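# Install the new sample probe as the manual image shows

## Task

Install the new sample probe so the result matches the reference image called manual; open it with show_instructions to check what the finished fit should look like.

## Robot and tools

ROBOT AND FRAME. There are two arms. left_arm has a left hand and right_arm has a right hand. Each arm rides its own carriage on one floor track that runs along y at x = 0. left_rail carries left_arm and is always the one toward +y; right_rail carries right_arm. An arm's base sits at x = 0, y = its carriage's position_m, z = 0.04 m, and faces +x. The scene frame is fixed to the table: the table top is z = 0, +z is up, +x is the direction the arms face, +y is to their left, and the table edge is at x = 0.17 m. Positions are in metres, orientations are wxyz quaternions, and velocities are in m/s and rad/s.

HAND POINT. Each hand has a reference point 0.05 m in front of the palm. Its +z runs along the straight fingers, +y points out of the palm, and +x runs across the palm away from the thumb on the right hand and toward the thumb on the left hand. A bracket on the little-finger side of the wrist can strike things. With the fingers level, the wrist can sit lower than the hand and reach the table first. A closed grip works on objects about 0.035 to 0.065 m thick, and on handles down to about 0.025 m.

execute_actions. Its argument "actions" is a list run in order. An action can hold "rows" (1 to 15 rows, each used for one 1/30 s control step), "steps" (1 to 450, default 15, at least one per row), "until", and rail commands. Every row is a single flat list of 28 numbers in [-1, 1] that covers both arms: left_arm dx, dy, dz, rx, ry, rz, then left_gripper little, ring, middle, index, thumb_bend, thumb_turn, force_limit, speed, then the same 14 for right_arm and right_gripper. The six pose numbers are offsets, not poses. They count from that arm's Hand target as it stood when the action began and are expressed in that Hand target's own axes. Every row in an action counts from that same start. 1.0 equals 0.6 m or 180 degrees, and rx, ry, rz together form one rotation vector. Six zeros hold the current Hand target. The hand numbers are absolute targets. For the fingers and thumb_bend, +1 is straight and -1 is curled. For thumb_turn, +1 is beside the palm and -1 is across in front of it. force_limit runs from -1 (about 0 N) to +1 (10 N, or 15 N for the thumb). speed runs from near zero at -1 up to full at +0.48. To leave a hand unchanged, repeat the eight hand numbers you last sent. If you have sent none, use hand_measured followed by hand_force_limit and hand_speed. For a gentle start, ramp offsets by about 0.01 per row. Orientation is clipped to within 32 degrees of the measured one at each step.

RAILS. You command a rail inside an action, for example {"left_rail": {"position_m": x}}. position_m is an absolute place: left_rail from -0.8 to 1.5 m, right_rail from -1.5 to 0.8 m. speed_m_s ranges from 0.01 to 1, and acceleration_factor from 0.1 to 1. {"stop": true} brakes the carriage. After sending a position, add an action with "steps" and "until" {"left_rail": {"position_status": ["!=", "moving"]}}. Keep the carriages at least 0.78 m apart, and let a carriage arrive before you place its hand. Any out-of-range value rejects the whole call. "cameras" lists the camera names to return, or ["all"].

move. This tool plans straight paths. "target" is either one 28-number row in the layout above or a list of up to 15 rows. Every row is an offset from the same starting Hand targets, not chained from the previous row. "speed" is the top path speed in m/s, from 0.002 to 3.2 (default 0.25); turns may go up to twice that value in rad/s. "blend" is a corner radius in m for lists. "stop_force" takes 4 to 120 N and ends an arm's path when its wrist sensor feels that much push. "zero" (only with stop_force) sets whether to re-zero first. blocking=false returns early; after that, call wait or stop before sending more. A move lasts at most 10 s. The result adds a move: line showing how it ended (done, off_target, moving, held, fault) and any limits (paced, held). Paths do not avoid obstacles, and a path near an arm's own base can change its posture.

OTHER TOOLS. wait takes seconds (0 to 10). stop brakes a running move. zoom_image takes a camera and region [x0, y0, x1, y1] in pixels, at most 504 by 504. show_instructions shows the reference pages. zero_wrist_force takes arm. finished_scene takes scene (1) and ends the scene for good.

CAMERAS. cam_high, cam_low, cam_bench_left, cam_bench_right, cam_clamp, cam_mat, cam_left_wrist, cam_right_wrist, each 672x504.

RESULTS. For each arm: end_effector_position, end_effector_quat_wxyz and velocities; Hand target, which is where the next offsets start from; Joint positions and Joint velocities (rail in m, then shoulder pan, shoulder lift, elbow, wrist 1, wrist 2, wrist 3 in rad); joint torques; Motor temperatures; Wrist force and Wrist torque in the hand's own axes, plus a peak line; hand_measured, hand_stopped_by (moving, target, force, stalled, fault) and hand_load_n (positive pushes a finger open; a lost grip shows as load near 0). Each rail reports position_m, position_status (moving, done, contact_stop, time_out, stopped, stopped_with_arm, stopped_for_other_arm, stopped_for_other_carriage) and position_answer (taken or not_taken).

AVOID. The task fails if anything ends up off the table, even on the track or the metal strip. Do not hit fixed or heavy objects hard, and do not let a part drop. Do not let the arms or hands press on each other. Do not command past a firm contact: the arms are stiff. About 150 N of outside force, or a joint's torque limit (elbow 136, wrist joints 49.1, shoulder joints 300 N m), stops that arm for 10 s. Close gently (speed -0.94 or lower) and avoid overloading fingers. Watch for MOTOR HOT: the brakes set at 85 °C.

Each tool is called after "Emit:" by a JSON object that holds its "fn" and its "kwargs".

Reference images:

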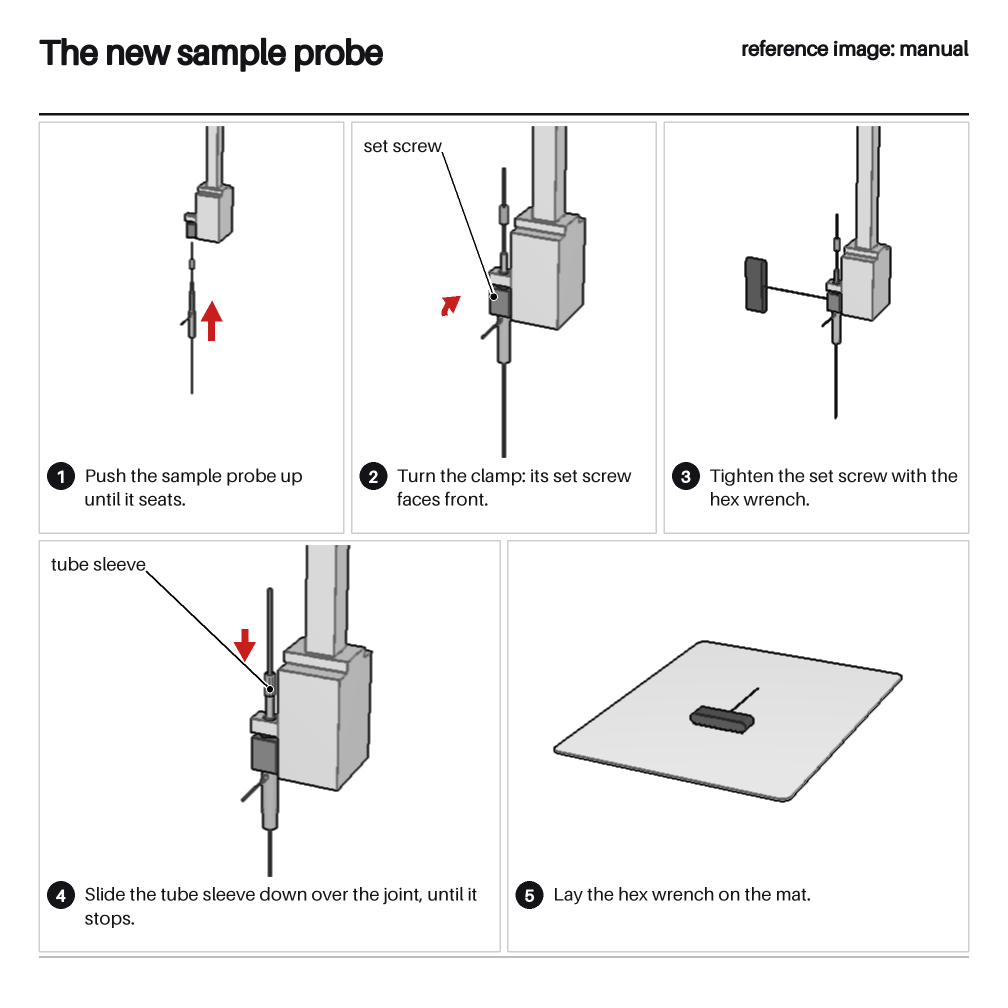

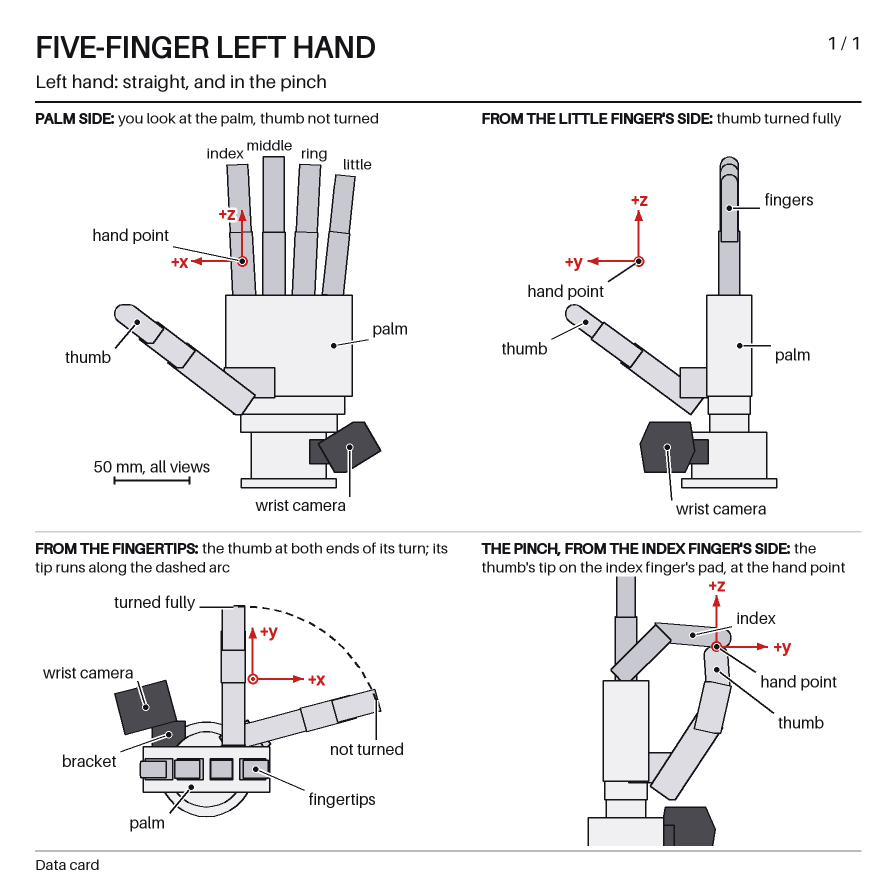

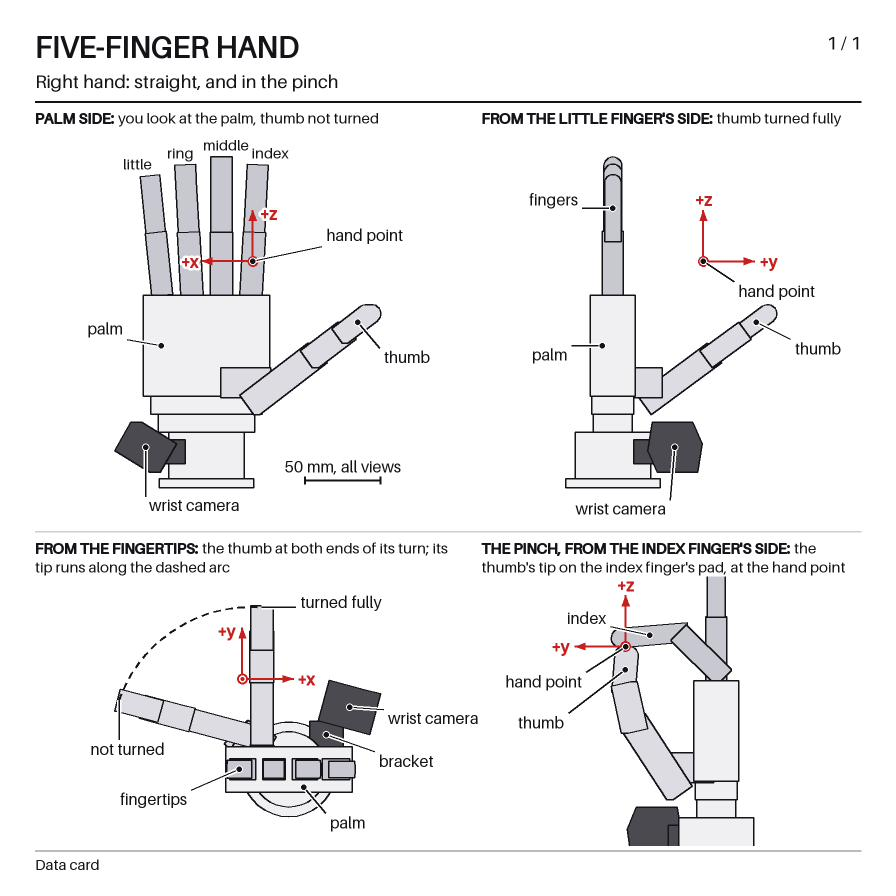

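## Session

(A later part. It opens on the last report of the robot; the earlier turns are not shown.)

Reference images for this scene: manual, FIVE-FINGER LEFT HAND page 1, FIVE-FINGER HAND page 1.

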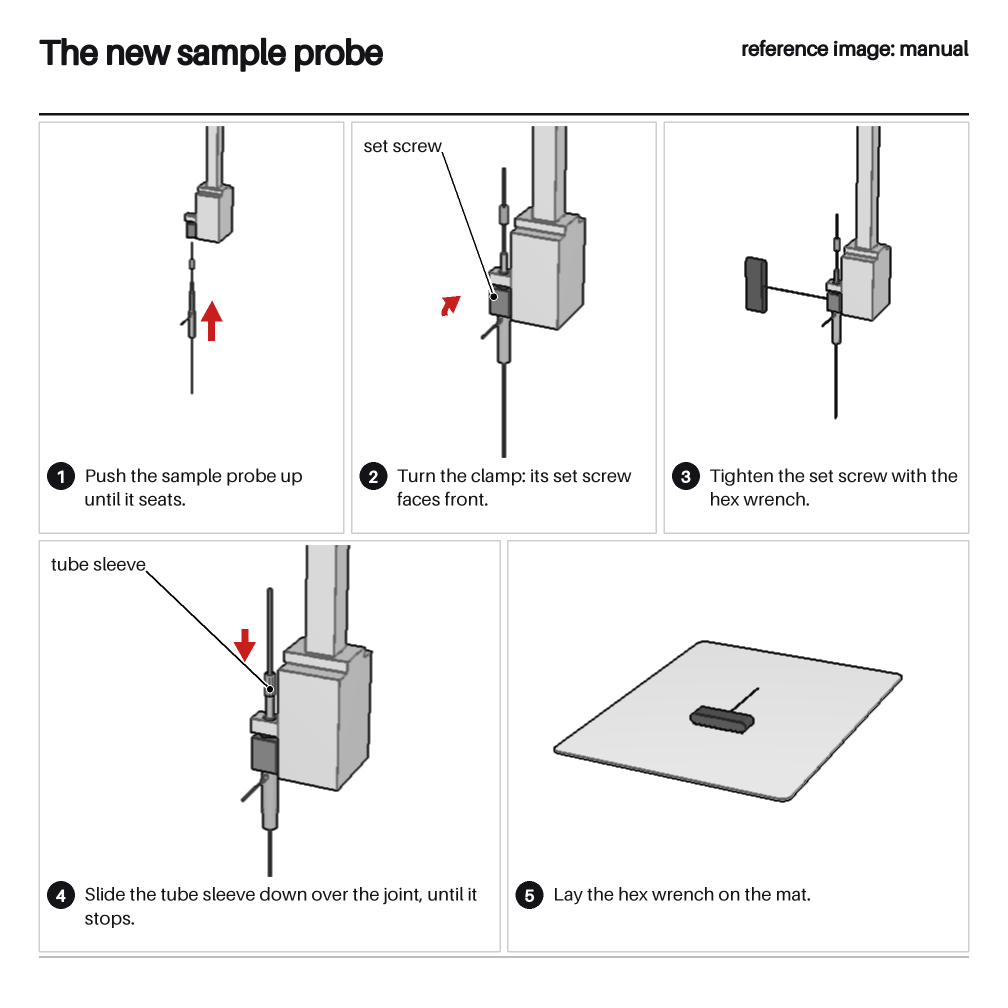

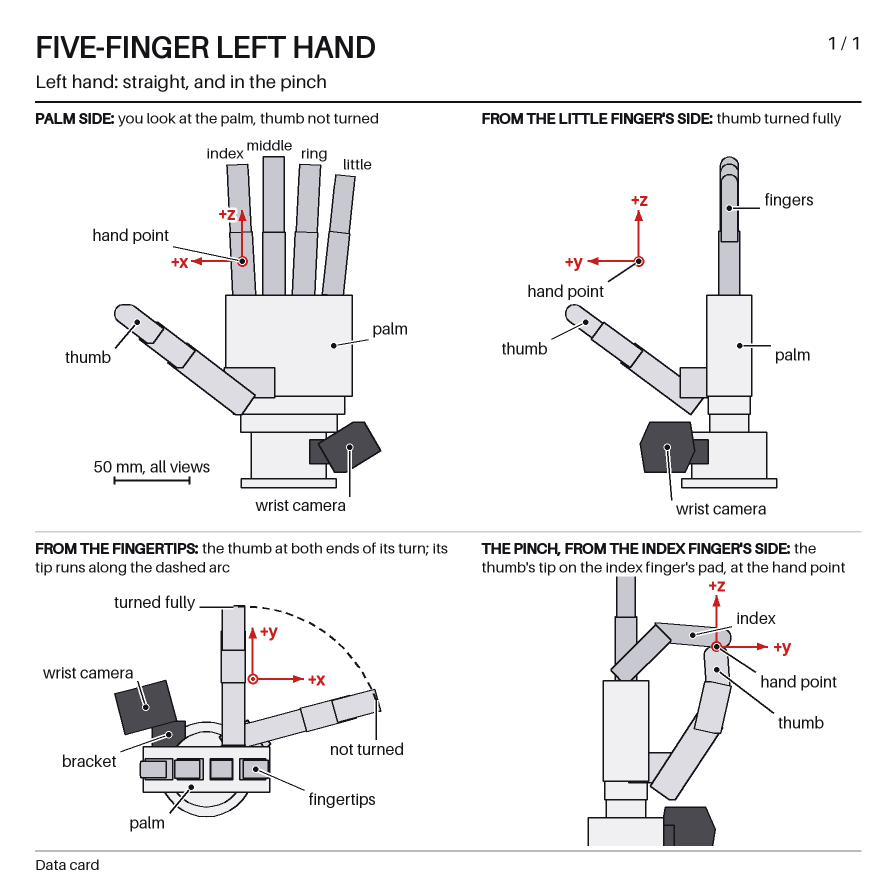

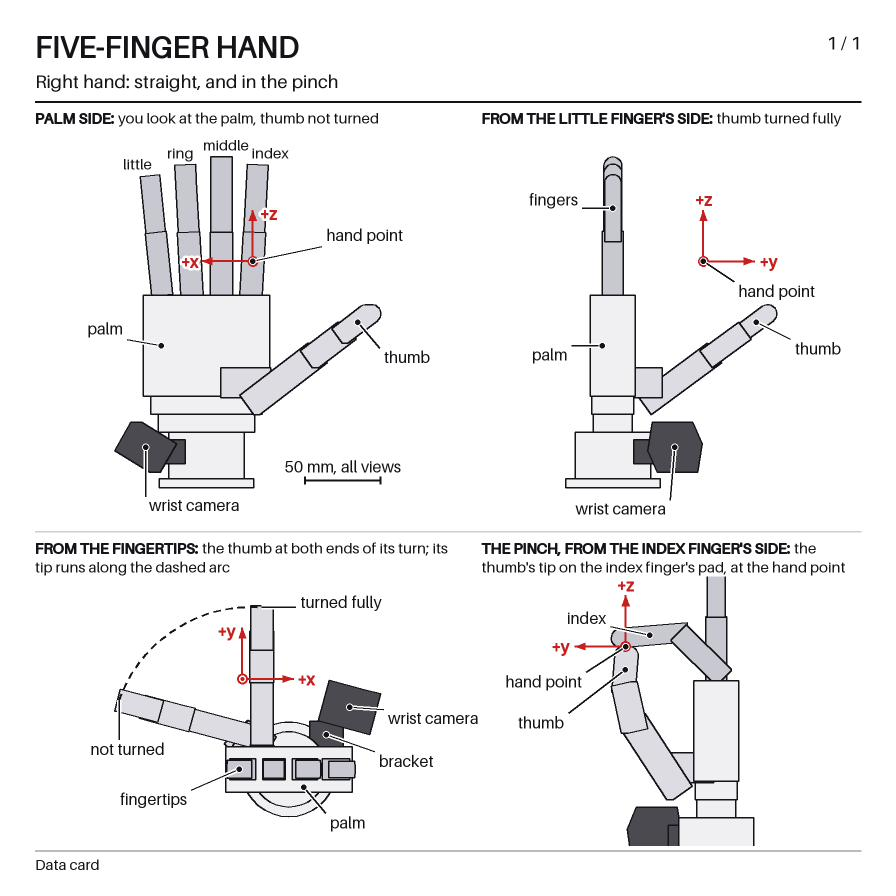

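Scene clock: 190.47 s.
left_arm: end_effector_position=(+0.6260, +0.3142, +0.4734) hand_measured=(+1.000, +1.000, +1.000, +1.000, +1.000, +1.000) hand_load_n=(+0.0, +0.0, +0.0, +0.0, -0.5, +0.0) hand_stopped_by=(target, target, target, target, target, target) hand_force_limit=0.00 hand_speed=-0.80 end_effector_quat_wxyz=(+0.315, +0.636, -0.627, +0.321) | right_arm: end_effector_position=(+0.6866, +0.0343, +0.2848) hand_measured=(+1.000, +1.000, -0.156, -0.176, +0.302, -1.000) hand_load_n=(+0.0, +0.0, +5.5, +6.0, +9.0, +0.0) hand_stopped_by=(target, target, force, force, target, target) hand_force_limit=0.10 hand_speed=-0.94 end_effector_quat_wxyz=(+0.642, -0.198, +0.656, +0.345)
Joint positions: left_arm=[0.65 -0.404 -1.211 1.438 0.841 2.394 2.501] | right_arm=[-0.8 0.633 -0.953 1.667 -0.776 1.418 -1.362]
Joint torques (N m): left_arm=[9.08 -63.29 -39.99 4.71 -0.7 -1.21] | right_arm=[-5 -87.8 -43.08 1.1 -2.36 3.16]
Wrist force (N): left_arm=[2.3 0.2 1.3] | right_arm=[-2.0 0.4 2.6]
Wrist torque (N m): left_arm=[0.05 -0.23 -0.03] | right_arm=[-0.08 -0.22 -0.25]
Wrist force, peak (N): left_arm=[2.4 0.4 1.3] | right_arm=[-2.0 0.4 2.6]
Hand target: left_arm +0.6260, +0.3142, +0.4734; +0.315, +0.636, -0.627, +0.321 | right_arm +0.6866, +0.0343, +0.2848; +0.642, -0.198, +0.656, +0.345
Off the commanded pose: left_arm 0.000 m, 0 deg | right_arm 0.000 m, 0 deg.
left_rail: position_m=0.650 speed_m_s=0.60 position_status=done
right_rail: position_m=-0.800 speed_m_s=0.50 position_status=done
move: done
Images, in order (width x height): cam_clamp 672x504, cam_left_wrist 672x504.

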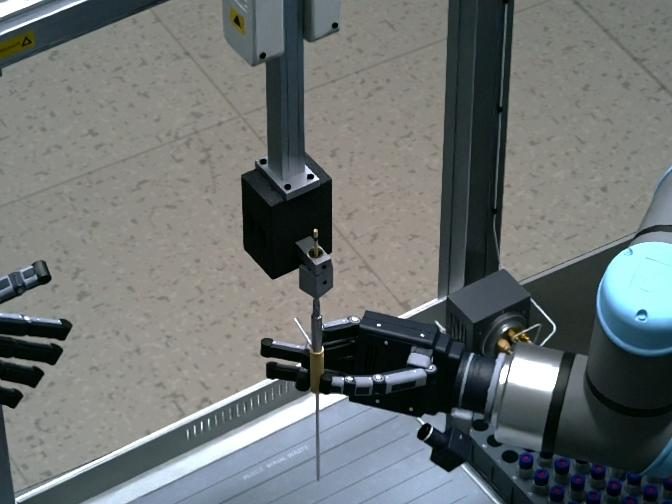

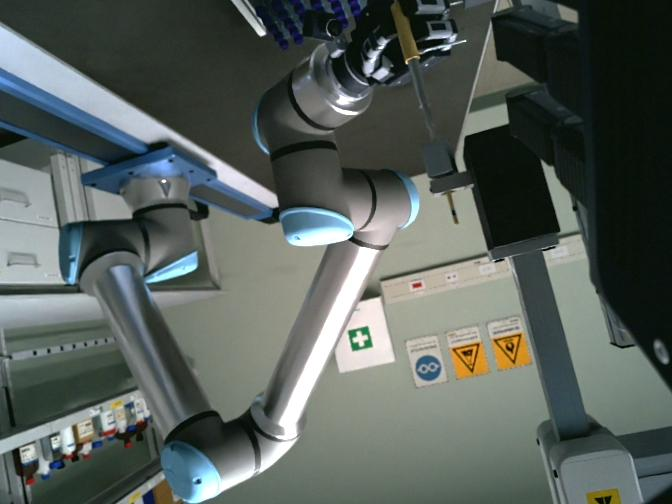

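Emit:
{"fn": "move", "kwargs": {"target": [0,0,0,0,0,0,1,1,1,1,1,1,0,-0.8,-0.01958,0.00397,0.00122,0,0,0,1,1,-0.85,-0.6,0.3,-1,0.1,-0.94], "speed": 0.015, "stop_force": 5, "cameras": ["cam_clamp","cam_left_wrist"]}}

Emit:
{"fn": "zoom_image", "kwargs": {"camera": "cam_clamp", "region": [276, 230, 356, 310]}}

Emit:
{"fn": "zoom_image", "kwargs": {"camera": "cam_left_wrist", "region": [390, 100, 490, 200]}}

Scene clock: 192.27 s.
left_arm: end_effector_position=(+0.6260, +0.3142, +0.4734) hand_measured=(+1.000, +1.000, +1.000, +1.000, +1.000, +1.000) hand_load_n=(+0.0, +0.0, +0.0, +0.0, +0.0, +0.0) hand_stopped_by=(target, target, target, target, target, target) hand_force_limit=0.00 hand_speed=-0.80 end_effector_quat_wxyz=(+0.315, +0.636, -0.627, +0.321) | right_arm: end_effector_position=(+0.6866, +0.0343, +0.2968) hand_measured=(+1.000, +1.000, -0.156, -0.176, +0.302, -1.000) hand_load_n=(+0.0, +0.0, +5.5, +6.5, +9.0, +0.0) hand_stopped_by=(target, target, force, force, target, target) hand_force_limit=0.10 hand_speed=-0.94 end_effector_quat_wxyz=(+0.642, -0.198, +0.656, +0.345)
Joint positions: left_arm=[0.65 -0.404 -1.211 1.438 0.841 2.394 2.501] | right_arm=[-0.8 0.633 -0.966 1.663 -0.759 1.418 -1.362]
Joint torques (N m): left_arm=[8.58 -60.91 -40.46 4.68 -0.67 -1.23] | right_arm=[3.07 -88.22 -43.42 1.36 0.23 2.58]
Wrist force (N): left_arm=[2.1 0.4 1.1] | right_arm=[-1.9 0.3 2.4]
Wrist torque (N m): left_arm=[0.09 -0.20 -0.04] | right_arm=[-0.09 -0.25 -0.24]
Wrist force, peak (N): left_arm=[2.3 0.1 1.5] | right_arm=[-2.0 0.5 2.8]
Hand target: left_arm +0.6260, +0.3142, +0.4734; +0.315, +0.636, -0.627, +0.321 | right_arm +0.6866, +0.0343, +0.2968; +0.642, -0.198, +0.656, +0.345
Off the commanded pose: left_arm 0.000 m, 0 deg | right_arm 0.000 m, 0 deg.
left_rail: position_m=0.650 speed_m_s=0.60 position_status=done
right_rail: position_m=-0.800 speed_m_s=0.50 position_status=done
move: done
Images, in order (width x height): cam_clamp 672x504, cam_left_wrist 672x504.

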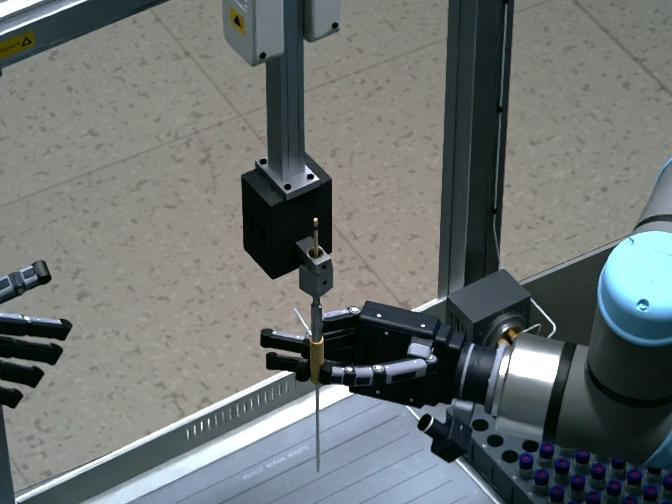

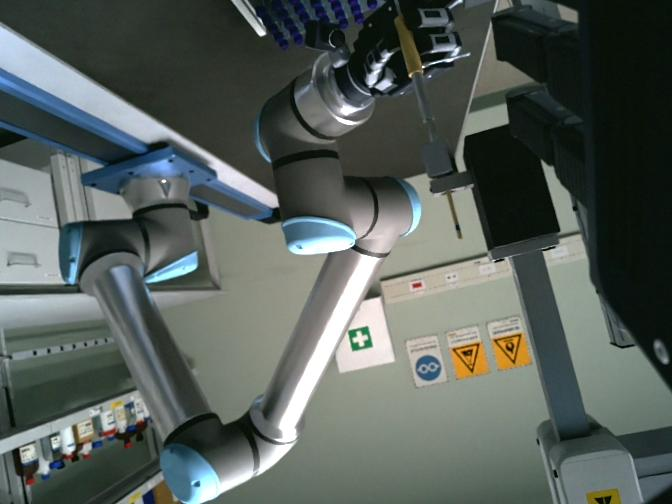

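Scaled by 6.300 from the camera's 672x504 image, which has a finer 960x720 frame.

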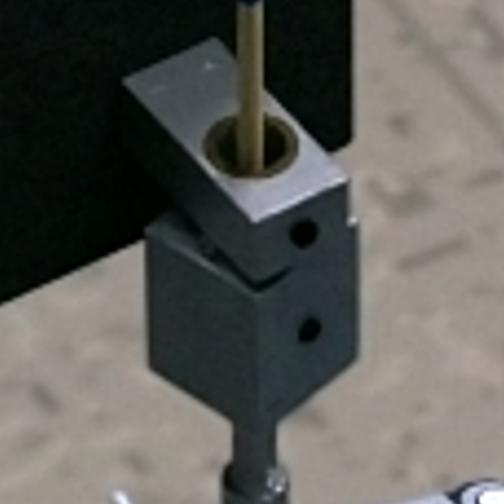

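Scaled by 5.040 from the camera's 672x504 image, which has a finer 960x720 frame.

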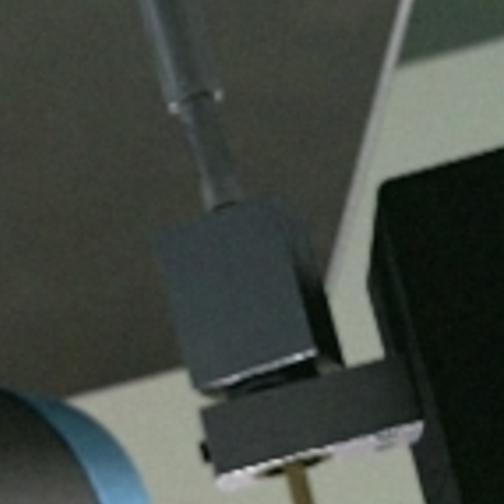

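Emit:
{"fn": "move", "kwargs": {"target": [0,0,0,0,0,0,1,1,1,1,1,1,0,-0.8,-0.0108,0.0023,0.00096,0,0,0,1,1,-0.85,-0.6,0.3,-1,0.1,-0.94], "speed": 0.01, "stop_force": 5, "cameras": ["cam_clamp","cam_left_wrist"]}}

Emit:
{"fn": "zoom_image", "kwargs": {"camera": "cam_clamp", "region": [276, 230, 356, 310]}}

Emit:
{"fn": "zoom_image", "kwargs": {"camera": "cam_left_wrist", "region": [390, 100, 490, 200]}}

Scene clock: 194.50 s.
left_arm: end_effector_position=(+0.6260, +0.3142, +0.4734) hand_measured=(+1.000, +1.000, +1.000, +1.000, +1.000, +1.000) hand_load_n=(+0.0, +0.0, +0.0, +0.0, +0.0, +0.0) hand_stopped_by=(target, target, target, target, target, target) hand_force_limit=0.00 hand_speed=-0.80 end_effector_quat_wxyz=(+0.315, +0.636, -0.627, +0.321) | right_arm: end_effector_position=(+0.6867, +0.0345, +0.3035) hand_measured=(+1.000, +1.000, -0.156, -0.176, +0.302, -1.000) hand_load_n=(+0.0, +0.0, +5.5, +6.0, +9.0, -0.5) hand_stopped_by=(target, target, force, force, target, target) hand_force_limit=0.10 hand_speed=-0.94 end_effector_quat_wxyz=(+0.642, -0.198, +0.656, +0.345)
Joint positions: left_arm=[0.65 -0.404 -1.211 1.438 0.841 2.394 2.501] | right_arm=[-0.8 0.633 -0.973 1.66 -0.749 1.418 -1.362]
Joint torques (N m): left_arm=[6.43 -59.55 -41.62 4.65 -0.53 -1.3] | right_arm=[10.89 -86.88 -43.93 1.35 3.02 0.98]
Wrist force (N): left_arm=[2.1 0.5 1.2] | right_arm=[-1.6 0.3 2.7]
Wrist torque (N m): left_arm=[0.09 -0.20 -0.05] | right_arm=[-0.10 -0.30 -0.22]
Wrist force, peak (N): left_arm=[2.4 0.6 1.1] | right_arm=[-1.9 0.1 2.9]
Hand target: left_arm +0.6260, +0.3142, +0.4734; +0.315, +0.636, -0.627, +0.321 | right_arm +0.6867, +0.0345, +0.3035; +0.642, -0.198, +0.656, +0.345
Off the commanded pose: left_arm 0.000 m, 0 deg | right_arm 0.000 m, 0 deg.
left_rail: position_m=0.650 speed_m_s=0.60 position_status=done
right_rail: position_m=-0.800 speed_m_s=0.50 position_status=done
move: done
Images, in order (width x height): cam_clamp 672x504, cam_left_wrist 672x504.

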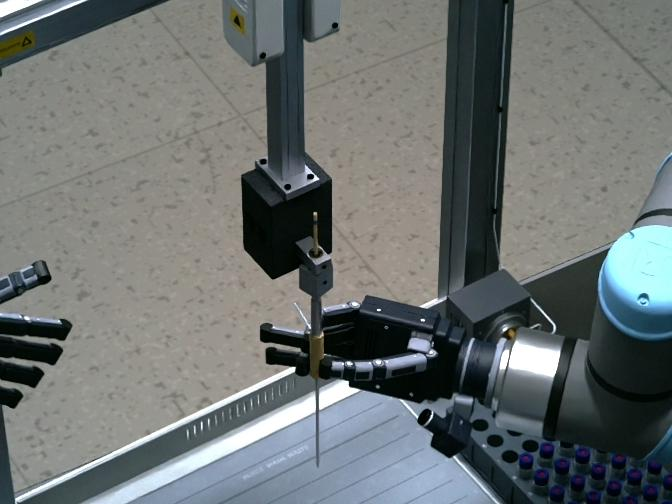

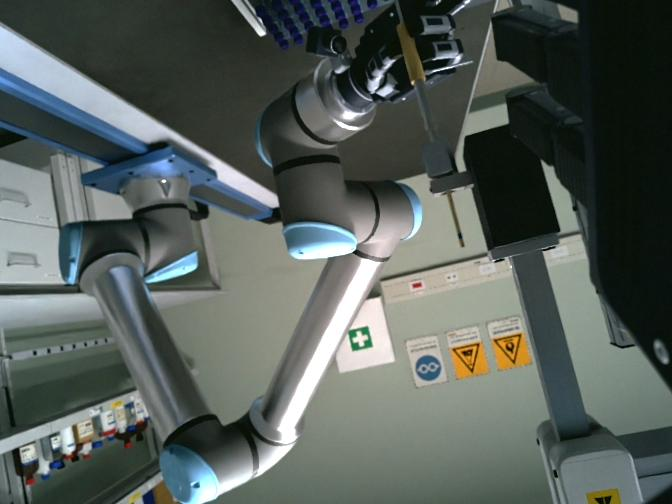

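Scaled by 6.300 from the camera's 672x504 image, which has a finer 960x720 frame.

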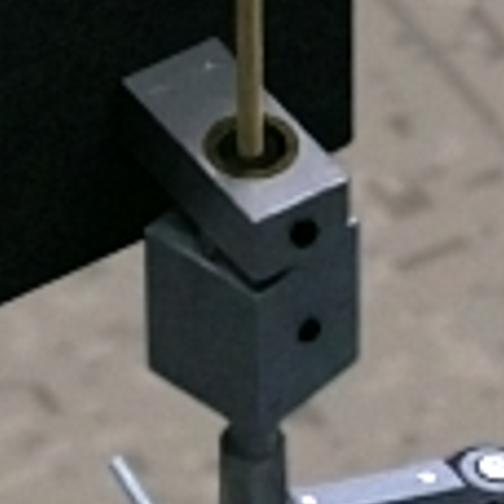

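Scaled by 5.040 from the camera's 672x504 image, which has a finer 960x720 frame.

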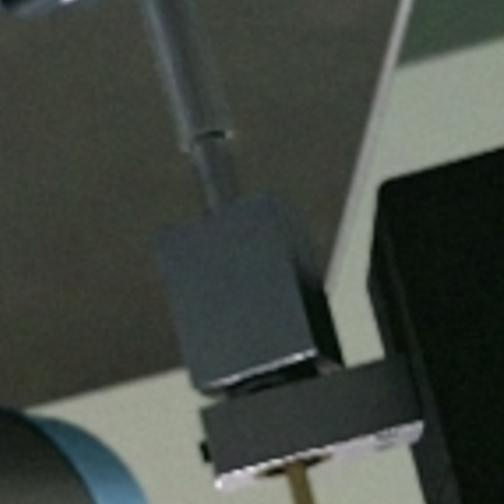

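Emit:
{"fn": "move", "kwargs": {"target": [0,0,0,0,0,0,1,1,1,1,1,1,0,-0.8,-0.01632,0.00331,0.00102,0,0,0,1,1,-0.85,-0.6,0.3,-1,0.1,-0.94], "speed": 0.01, "stop_force": 5, "cameras": ["cam_clamp","cam_left_wrist"]}}

Emit:
{"fn": "zoom_image", "kwargs": {"camera": "cam_clamp", "region": [276, 230, 356, 310]}}

Emit:
{"fn": "zoom_image", "kwargs": {"camera": "cam_left_wrist", "region": [390, 100, 490, 200]}}

Scene clock: 196.50 s.
left_arm: end_effector_position=(+0.6260, +0.3142, +0.4734) hand_measured=(+1.000, +1.000, +1.000, +1.000, +1.000, +1.000) hand_load_n=(+0.0, +0.0, +0.0, +0.0, -0.5, +0.0) hand_stopped_by=(target, target, target, target, target, target) hand_force_limit=0.00 hand_speed=-0.80 end_effector_quat_wxyz=(+0.315, +0.636, -0.627, +0.321) | right_arm: end_effector_position=(+0.6867, +0.0345, +0.3135) hand_measured=(+1.000, +1.000, -0.156, -0.176, +0.302, -1.000) hand_load_n=(+0.0, +0.0, +5.5, +6.0, +9.0, +0.0) hand_stopped_by=(target, target, force, force, target, target) hand_force_limit=0.10 hand_speed=-0.94 end_effector_quat_wxyz=(+0.642, -0.198, +0.656, +0.345)
Joint positions: left_arm=[0.65 -0.404 -1.211 1.438 0.841 2.394 2.501] | right_arm=[-0.8 0.633 -0.983 1.655 -0.735 1.418 -1.362]
Joint torques (N m): left_arm=[8.68 -61.59 -42.53 4.71 -0.74 -1.26] | right_arm=[12.57 -87.28 -44.24 1.33 3.12 -1.41]
Wrist force (N): left_arm=[2.1 0.0 1.7] | right_arm=[-1.8 0.2 2.6]
Wrist torque (N m): left_arm=[-0.01 -0.18 -0.04] | right_arm=[-0.11 -0.26 -0.24]
Wrist force, peak (N): left_arm=[2.4 0.4 1.2] | right_arm=[-1.9 0.2 2.8]
Hand target: left_arm +0.6260, +0.3142, +0.4734; +0.315, +0.636, -0.627, +0.321 | right_arm +0.6867, +0.0345, +0.3135; +0.642, -0.198, +0.656, +0.345
Off the commanded pose: left_arm 0.000 m, 0 deg | right_arm 0.000 m, 0 deg.
left_rail: position_m=0.650 speed_m_s=0.60 position_status=done
right_rail: position_m=-0.800 speed_m_s=0.50 position_status=done
move: done
Images, in order (width x height): cam_clamp 672x504, cam_left_wrist 672x504.

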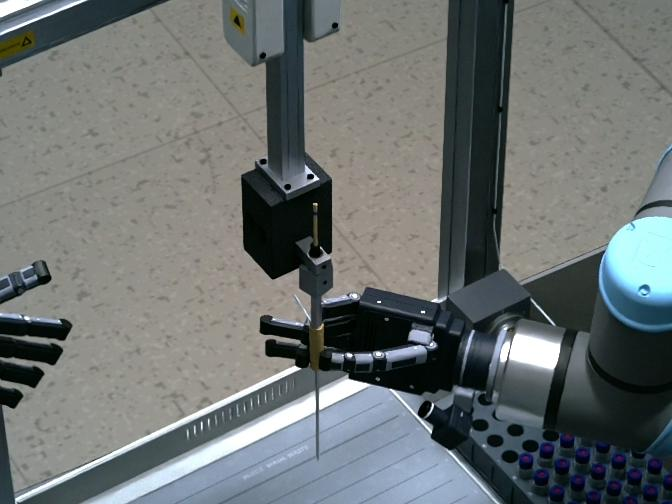

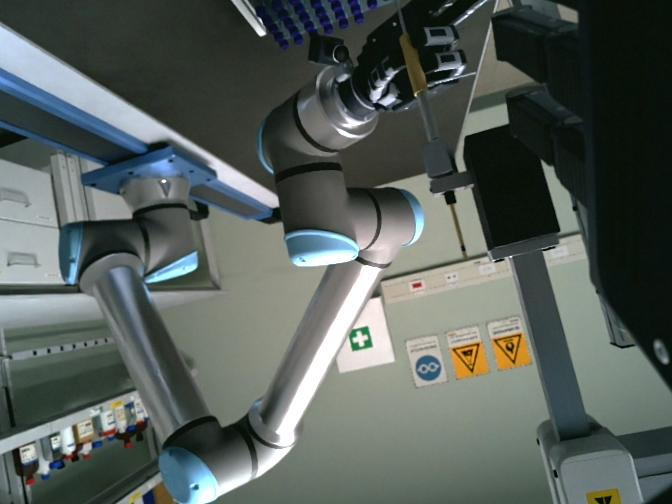

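Scaled by 6.300 from the camera's 672x504 image, which has a finer 960x720 frame.

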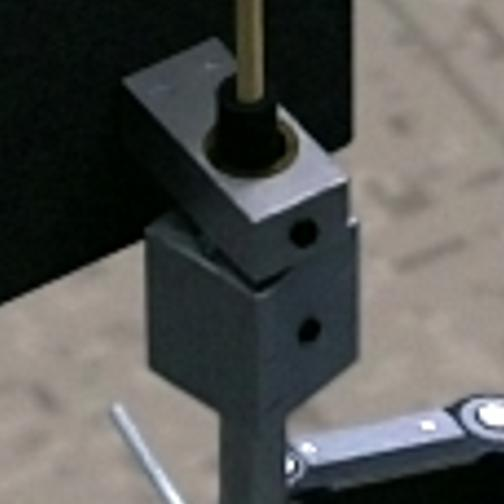

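Scaled by 5.040 from the camera's 672x504 image, which has a finer 960x720 frame.

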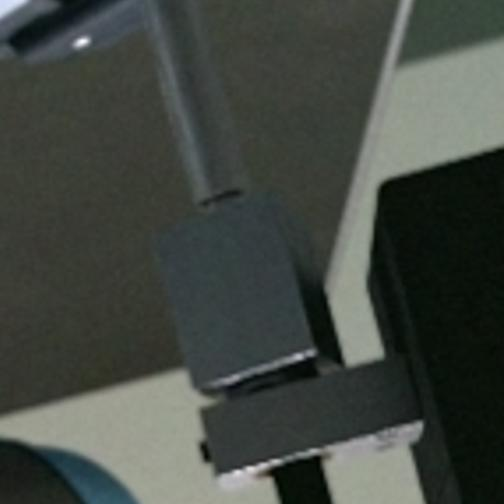

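Emit:
{"fn": "move", "kwargs": {"target": [0,0,0,0,0,0,1,1,1,1,1,1,0,-0.8,-0.01632,0.00331,0.00102,0,0,0,1,1,-0.85,-0.6,0.3,-1,0.1,-0.94], "speed": 0.01, "stop_force": 5, "cameras": ["cam_clamp","cam_left_wrist"]}}

Emit:
{"fn": "zoom_image", "kwargs": {"camera": "cam_clamp", "region": [276, 230, 356, 310]}}

Emit:
{"fn": "zoom_image", "kwargs": {"camera": "cam_left_wrist", "region": [390, 100, 490, 200]}}

Scene clock: 198.47 s.
left_arm: end_effector_position=(+0.6260, +0.3142, +0.4734) hand_measured=(+1.000, +1.000, +1.000, +1.000, +1.000, +1.000) hand_load_n=(+0.0, +0.0, +0.0, +0.0, -0.5, +0.0) hand_stopped_by=(target, target, target, target, target, target) hand_force_limit=0.00 hand_speed=-0.80 end_effector_quat_wxyz=(+0.315, +0.636, -0.627, +0.321) | right_arm: end_effector_position=(+0.6866, +0.0345, +0.3235) hand_measured=(+1.000, +1.000, -0.156, -0.176, +0.302, -1.000) hand_load_n=(+0.0, +0.5, +5.5, +6.5, +9.0, +0.0) hand_stopped_by=(target, target, force, force, target, target) hand_force_limit=0.10 hand_speed=-0.94 end_effector_quat_wxyz=(+0.642, -0.198, +0.656, +0.345)
Joint positions: left_arm=[0.65 -0.404 -1.211 1.438 0.841 2.394 2.501] | right_arm=[-0.8 0.633 -0.993 1.651 -0.72 1.418 -1.362]
Joint torques (N m): left_arm=[7.97 -61.75 -42.52 4.68 -0.77 -1.41] | right_arm=[11.67 -86.91 -44.67 1.26 3.25 -2]
Wrist force (N): left_arm=[2.0 0.4 1.3] | right_arm=[-1.5 0.5 2.4]
Wrist torque (N m): left_arm=[0.09 -0.18 -0.05] | right_arm=[-0.06 -0.28 -0.21]
Wrist force, peak (N): left_arm=[2.3 0.5 1.3] | right_arm=[-2.0 0.4 2.7]
Hand target: left_arm +0.6260, +0.3142, +0.4734; +0.315, +0.636, -0.627, +0.321 | right_arm +0.6866, +0.0345, +0.3235; +0.642, -0.198, +0.656, +0.345
Off the commanded pose: left_arm 0.000 m, 0 deg | right_arm 0.000 m, 0 deg.
left_rail: position_m=0.650 speed_m_s=0.60 position_status=done
right_rail: position_m=-0.800 speed_m_s=0.50 position_status=done
move: done
Images, in order (width x height): cam_clamp 672x504, cam_left_wrist 672x504.

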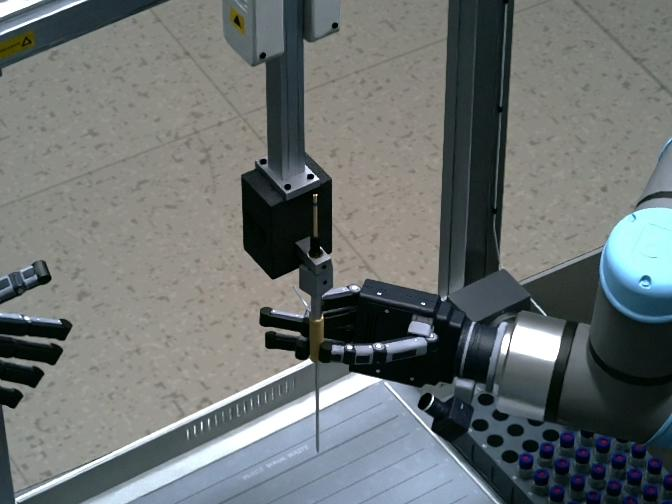

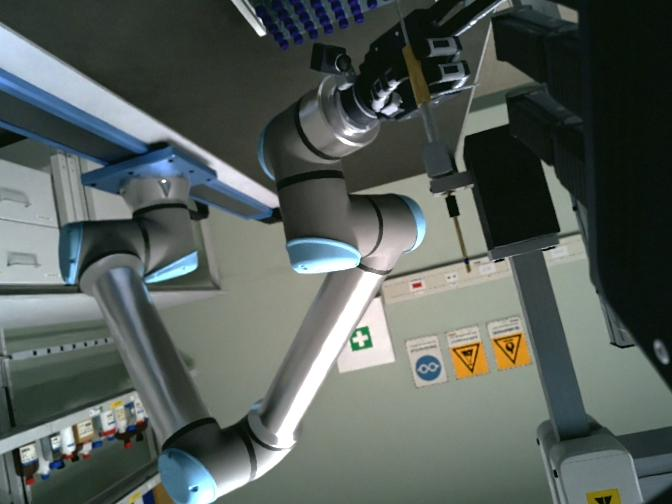

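Scaled by 6.300 from the camera's 672x504 image, which has a finer 960x720 frame.

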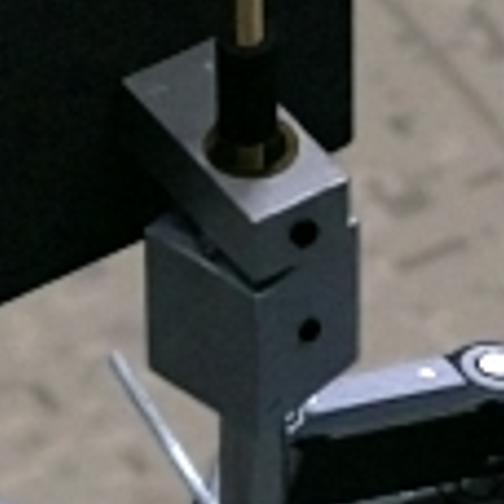

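Scaled by 5.040 from the camera's 672x504 image, which has a finer 960x720 frame.

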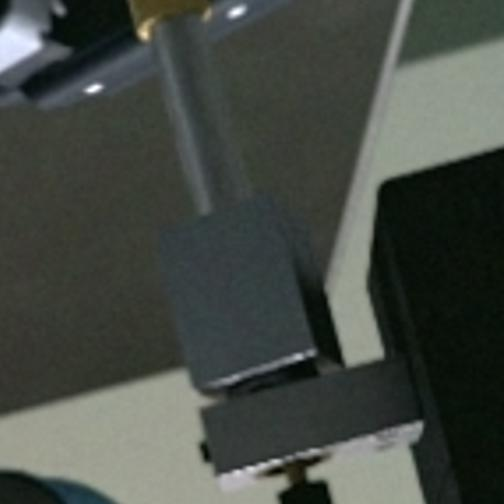

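Emit:
{"fn": "move", "kwargs": {"target": [0,0,0,0,0,0,1,1,1,1,1,1,0,-0.8,-0.02448,0.00496,0.00153,0,0,0,1,1,-0.85,-0.6,0.3,-1,0.1,-0.94], "speed": 0.012, "stop_force": 5, "cameras": ["cam_clamp","cam_left_wrist"]}}

Emit:
{"fn": "zoom_image", "kwargs": {"camera": "cam_clamp", "region": [276, 230, 356, 310]}}

Emit:
{"fn": "zoom_image", "kwargs": {"camera": "cam_left_wrist", "region": [390, 100, 490, 200]}}

Scene clock: 201.13 s.
left_arm: end_effector_position=(+0.6260, +0.3142, +0.4734) hand_measured=(+1.000, +1.000, +1.000, +1.000, +1.000, +1.000) hand_load_n=(+0.0, +0.0, +0.0, +0.0, +0.0, +0.0) hand_stopped_by=(target, target, target, target, target, target) hand_force_limit=0.00 hand_speed=-0.80 end_effector_quat_wxyz=(+0.315, +0.636, -0.627, +0.321) | right_arm: end_effector_position=(+0.6866, +0.0345, +0.3385) hand_measured=(+1.000, +1.000, -0.156, -0.176, +0.302, -1.000) hand_load_n=(+0.0, +0.0, +5.5, +6.5, +9.0, -0.5) hand_stopped_by=(target, target, force, force, target, target) hand_force_limit=0.10 hand_speed=-0.94 end_effector_quat_wxyz=(+0.642, -0.198, +0.656, +0.345)
Joint positions: left_arm=[0.65 -0.404 -1.211 1.438 0.841 2.394 2.501] | right_arm=[-0.8 0.633 -1.008 1.644 -0.698 1.418 -1.362]
Joint torques (N m): left_arm=[8.48 -61.32 -42.26 4.57 -0.41 -0.89] | right_arm=[13.6 -87.05 -45.54 1.34 3.33 -1.56]
Wrist force (N): left_arm=[2.1 0.3 1.4] | right_arm=[-1.2 0.1 2.6]
Wrist torque (N m): left_arm=[0.05 -0.20 -0.04] | right_arm=[-0.13 -0.32 -0.20]
Wrist force, peak (N): left_arm=[2.3 0.4 1.7] | right_arm=[-2.3 0.3 2.7]
Hand target: left_arm +0.6260, +0.3142, +0.4734; +0.315, +0.636, -0.627, +0.321 | right_arm +0.6866, +0.0345, +0.3385; +0.642, -0.198, +0.656, +0.345
Off the commanded pose: left_arm 0.000 m, 0 deg | right_arm 0.000 m, 0 deg.
left_rail: position_m=0.650 speed_m_s=0.60 position_status=done
right_rail: position_m=-0.800 speed_m_s=0.50 position_status=done
move: done
Images, in order (width x height): cam_clamp 672x504, cam_left_wrist 672x504.

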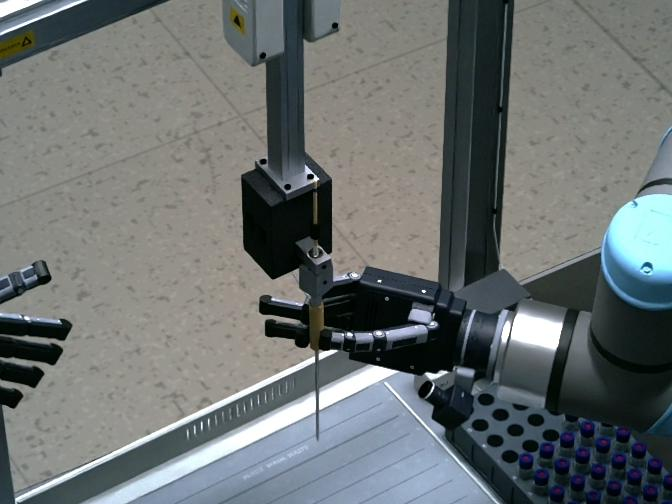

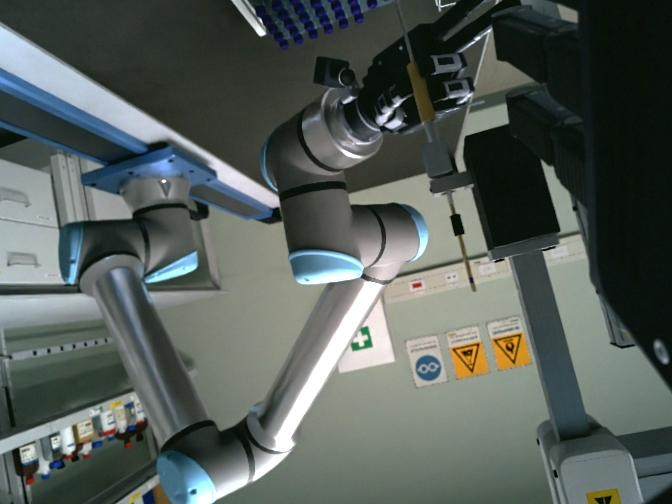

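Scaled by 6.300 from the camera's 672x504 image, which has a finer 960x720 frame.

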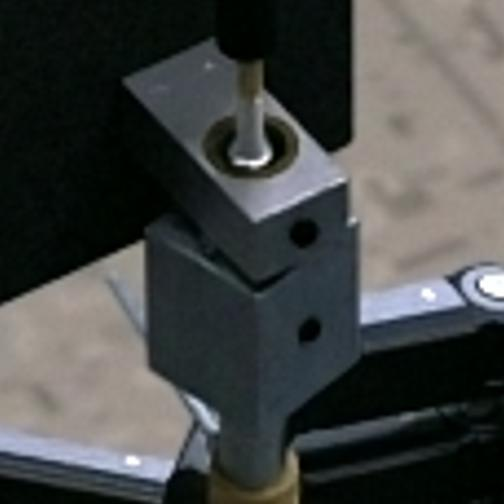

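Scaled by 5.040 from the camera's 672x504 image, which has a finer 960x720 frame.

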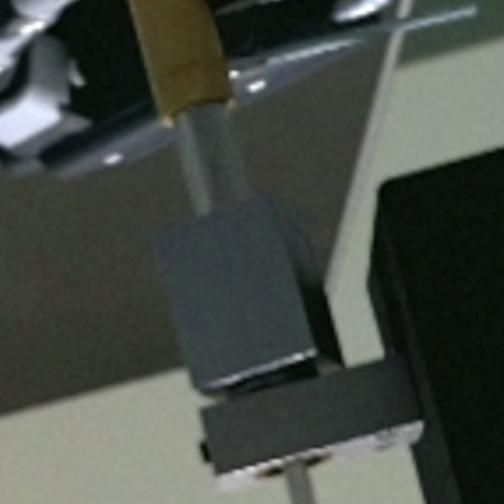

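Emit:
{"fn": "move", "kwargs": {"target": [0,0,0,0,0,0,1,1,1,1,1,1,0,-0.8,-0.01632,0.00331,0.00102,0,0,0,1,1,-0.85,-0.6,0.3,-1,0.1,-0.94], "speed": 0.01, "stop_force": 6, "cameras": ["cam_clamp","cam_left_wrist"]}}

Emit:
{"fn": "zoom_image", "kwargs": {"camera": "cam_clamp", "region": [276, 230, 356, 310]}}

Emit:
{"fn": "zoom_image", "kwargs": {"camera": "cam_left_wrist", "region": [390, 100, 490, 200]}}

Scene clock: 204.00 s.
left_arm: end_effector_position=(+0.6260, +0.3142, +0.4734) hand_measured=(+1.000, +1.000, +1.000, +1.000, +1.000, +1.000) hand_load_n=(+0.0, +0.0, +0.0, +0.0, +0.0, +0.0) hand_stopped_by=(target, target, target, target, target, target) hand_force_limit=0.00 hand_speed=-0.80 end_effector_quat_wxyz=(+0.315, +0.636, -0.627, +0.321) | right_arm: end_effector_position=(+0.6866, +0.0345, +0.3485) hand_measured=(+1.000, +1.000, -0.156, -0.176, +0.302, -1.000) hand_load_n=(+0.0, +0.0, +5.5, +6.5, +9.0, -0.5) hand_stopped_by=(target, target, force, force, target, target) hand_force_limit=0.10 hand_speed=-0.94 end_effector_quat_wxyz=(+0.642, -0.198, +0.656, +0.345)
Joint positions: left_arm=[0.65 -0.404 -1.211 1.438 0.841 2.394 2.501] | right_arm=[-0.8 0.633 -1.018 1.638 -0.683 1.418 -1.362]
Joint torques (N m): left_arm=[7.04 -63.3 -44.4 4.81 -0.85 -1.03] | right_arm=[12.14 -86.43 -46.6 1.13 3.52 -1.68]
Wrist force (N): left_arm=[2.1 0.4 1.3] | right_arm=[-0.8 0.0 2.5]
Wrist torque (N m): left_arm=[0.08 -0.20 -0.05] | right_arm=[-0.12 -0.25 -0.24]
Wrist force, peak (N): left_arm=[2.6 0.3 1.3] | right_arm=[-1.9 0.2 3.0]
Hand target: left_arm +0.6260, +0.3142, +0.4734; +0.315, +0.636, -0.627, +0.321 | right_arm +0.6866, +0.0345, +0.3485; +0.642, -0.198, +0.656, +0.345
Off the commanded pose: left_arm 0.000 m, 0 deg | right_arm 0.000 m, 0 deg.
left_rail: position_m=0.650 speed_m_s=0.60 position_status=done
right_rail: position_m=-0.800 speed_m_s=0.50 position_status=done
move: done
Images, in order (width x height): cam_clamp 672x504, cam_left_wrist 672x504.

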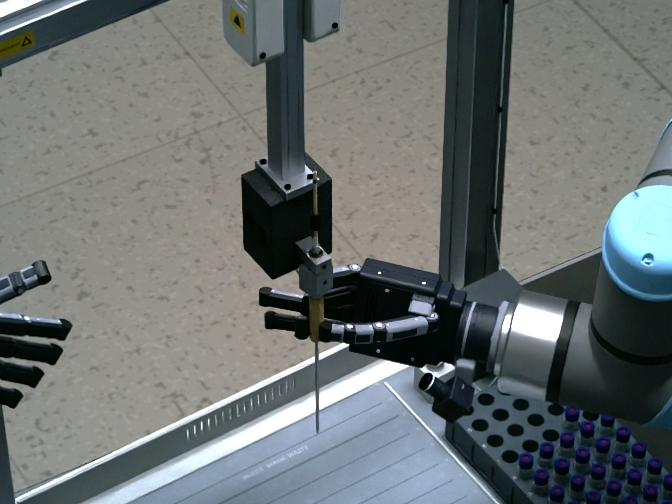

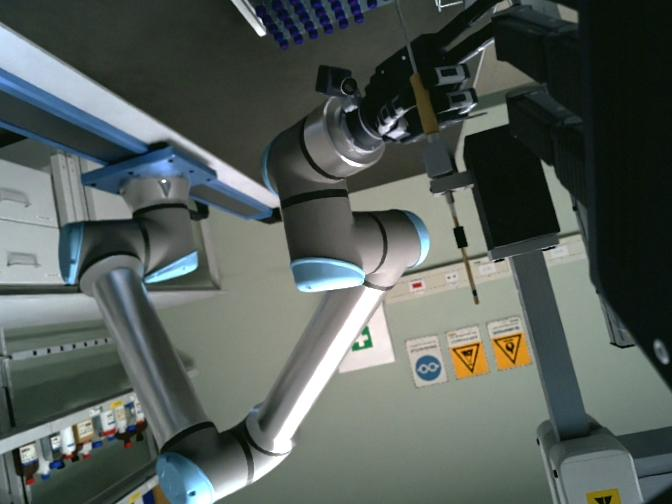

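Scaled by 6.300 from the camera's 672x504 image, which has a finer 960x720 frame.

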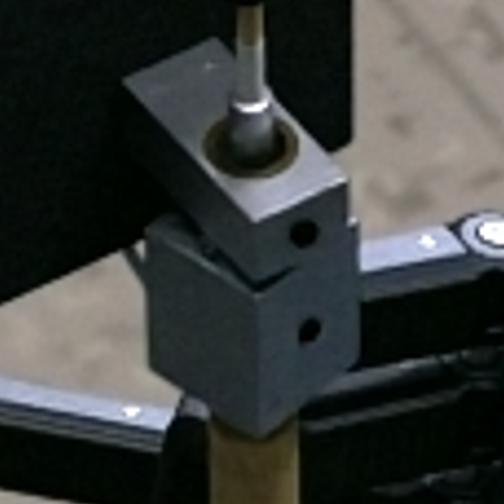

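Scaled by 5.040 from the camera's 672x504 image, which has a finer 960x720 frame.

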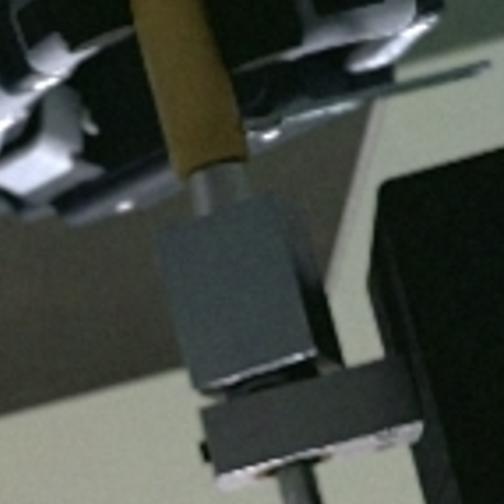

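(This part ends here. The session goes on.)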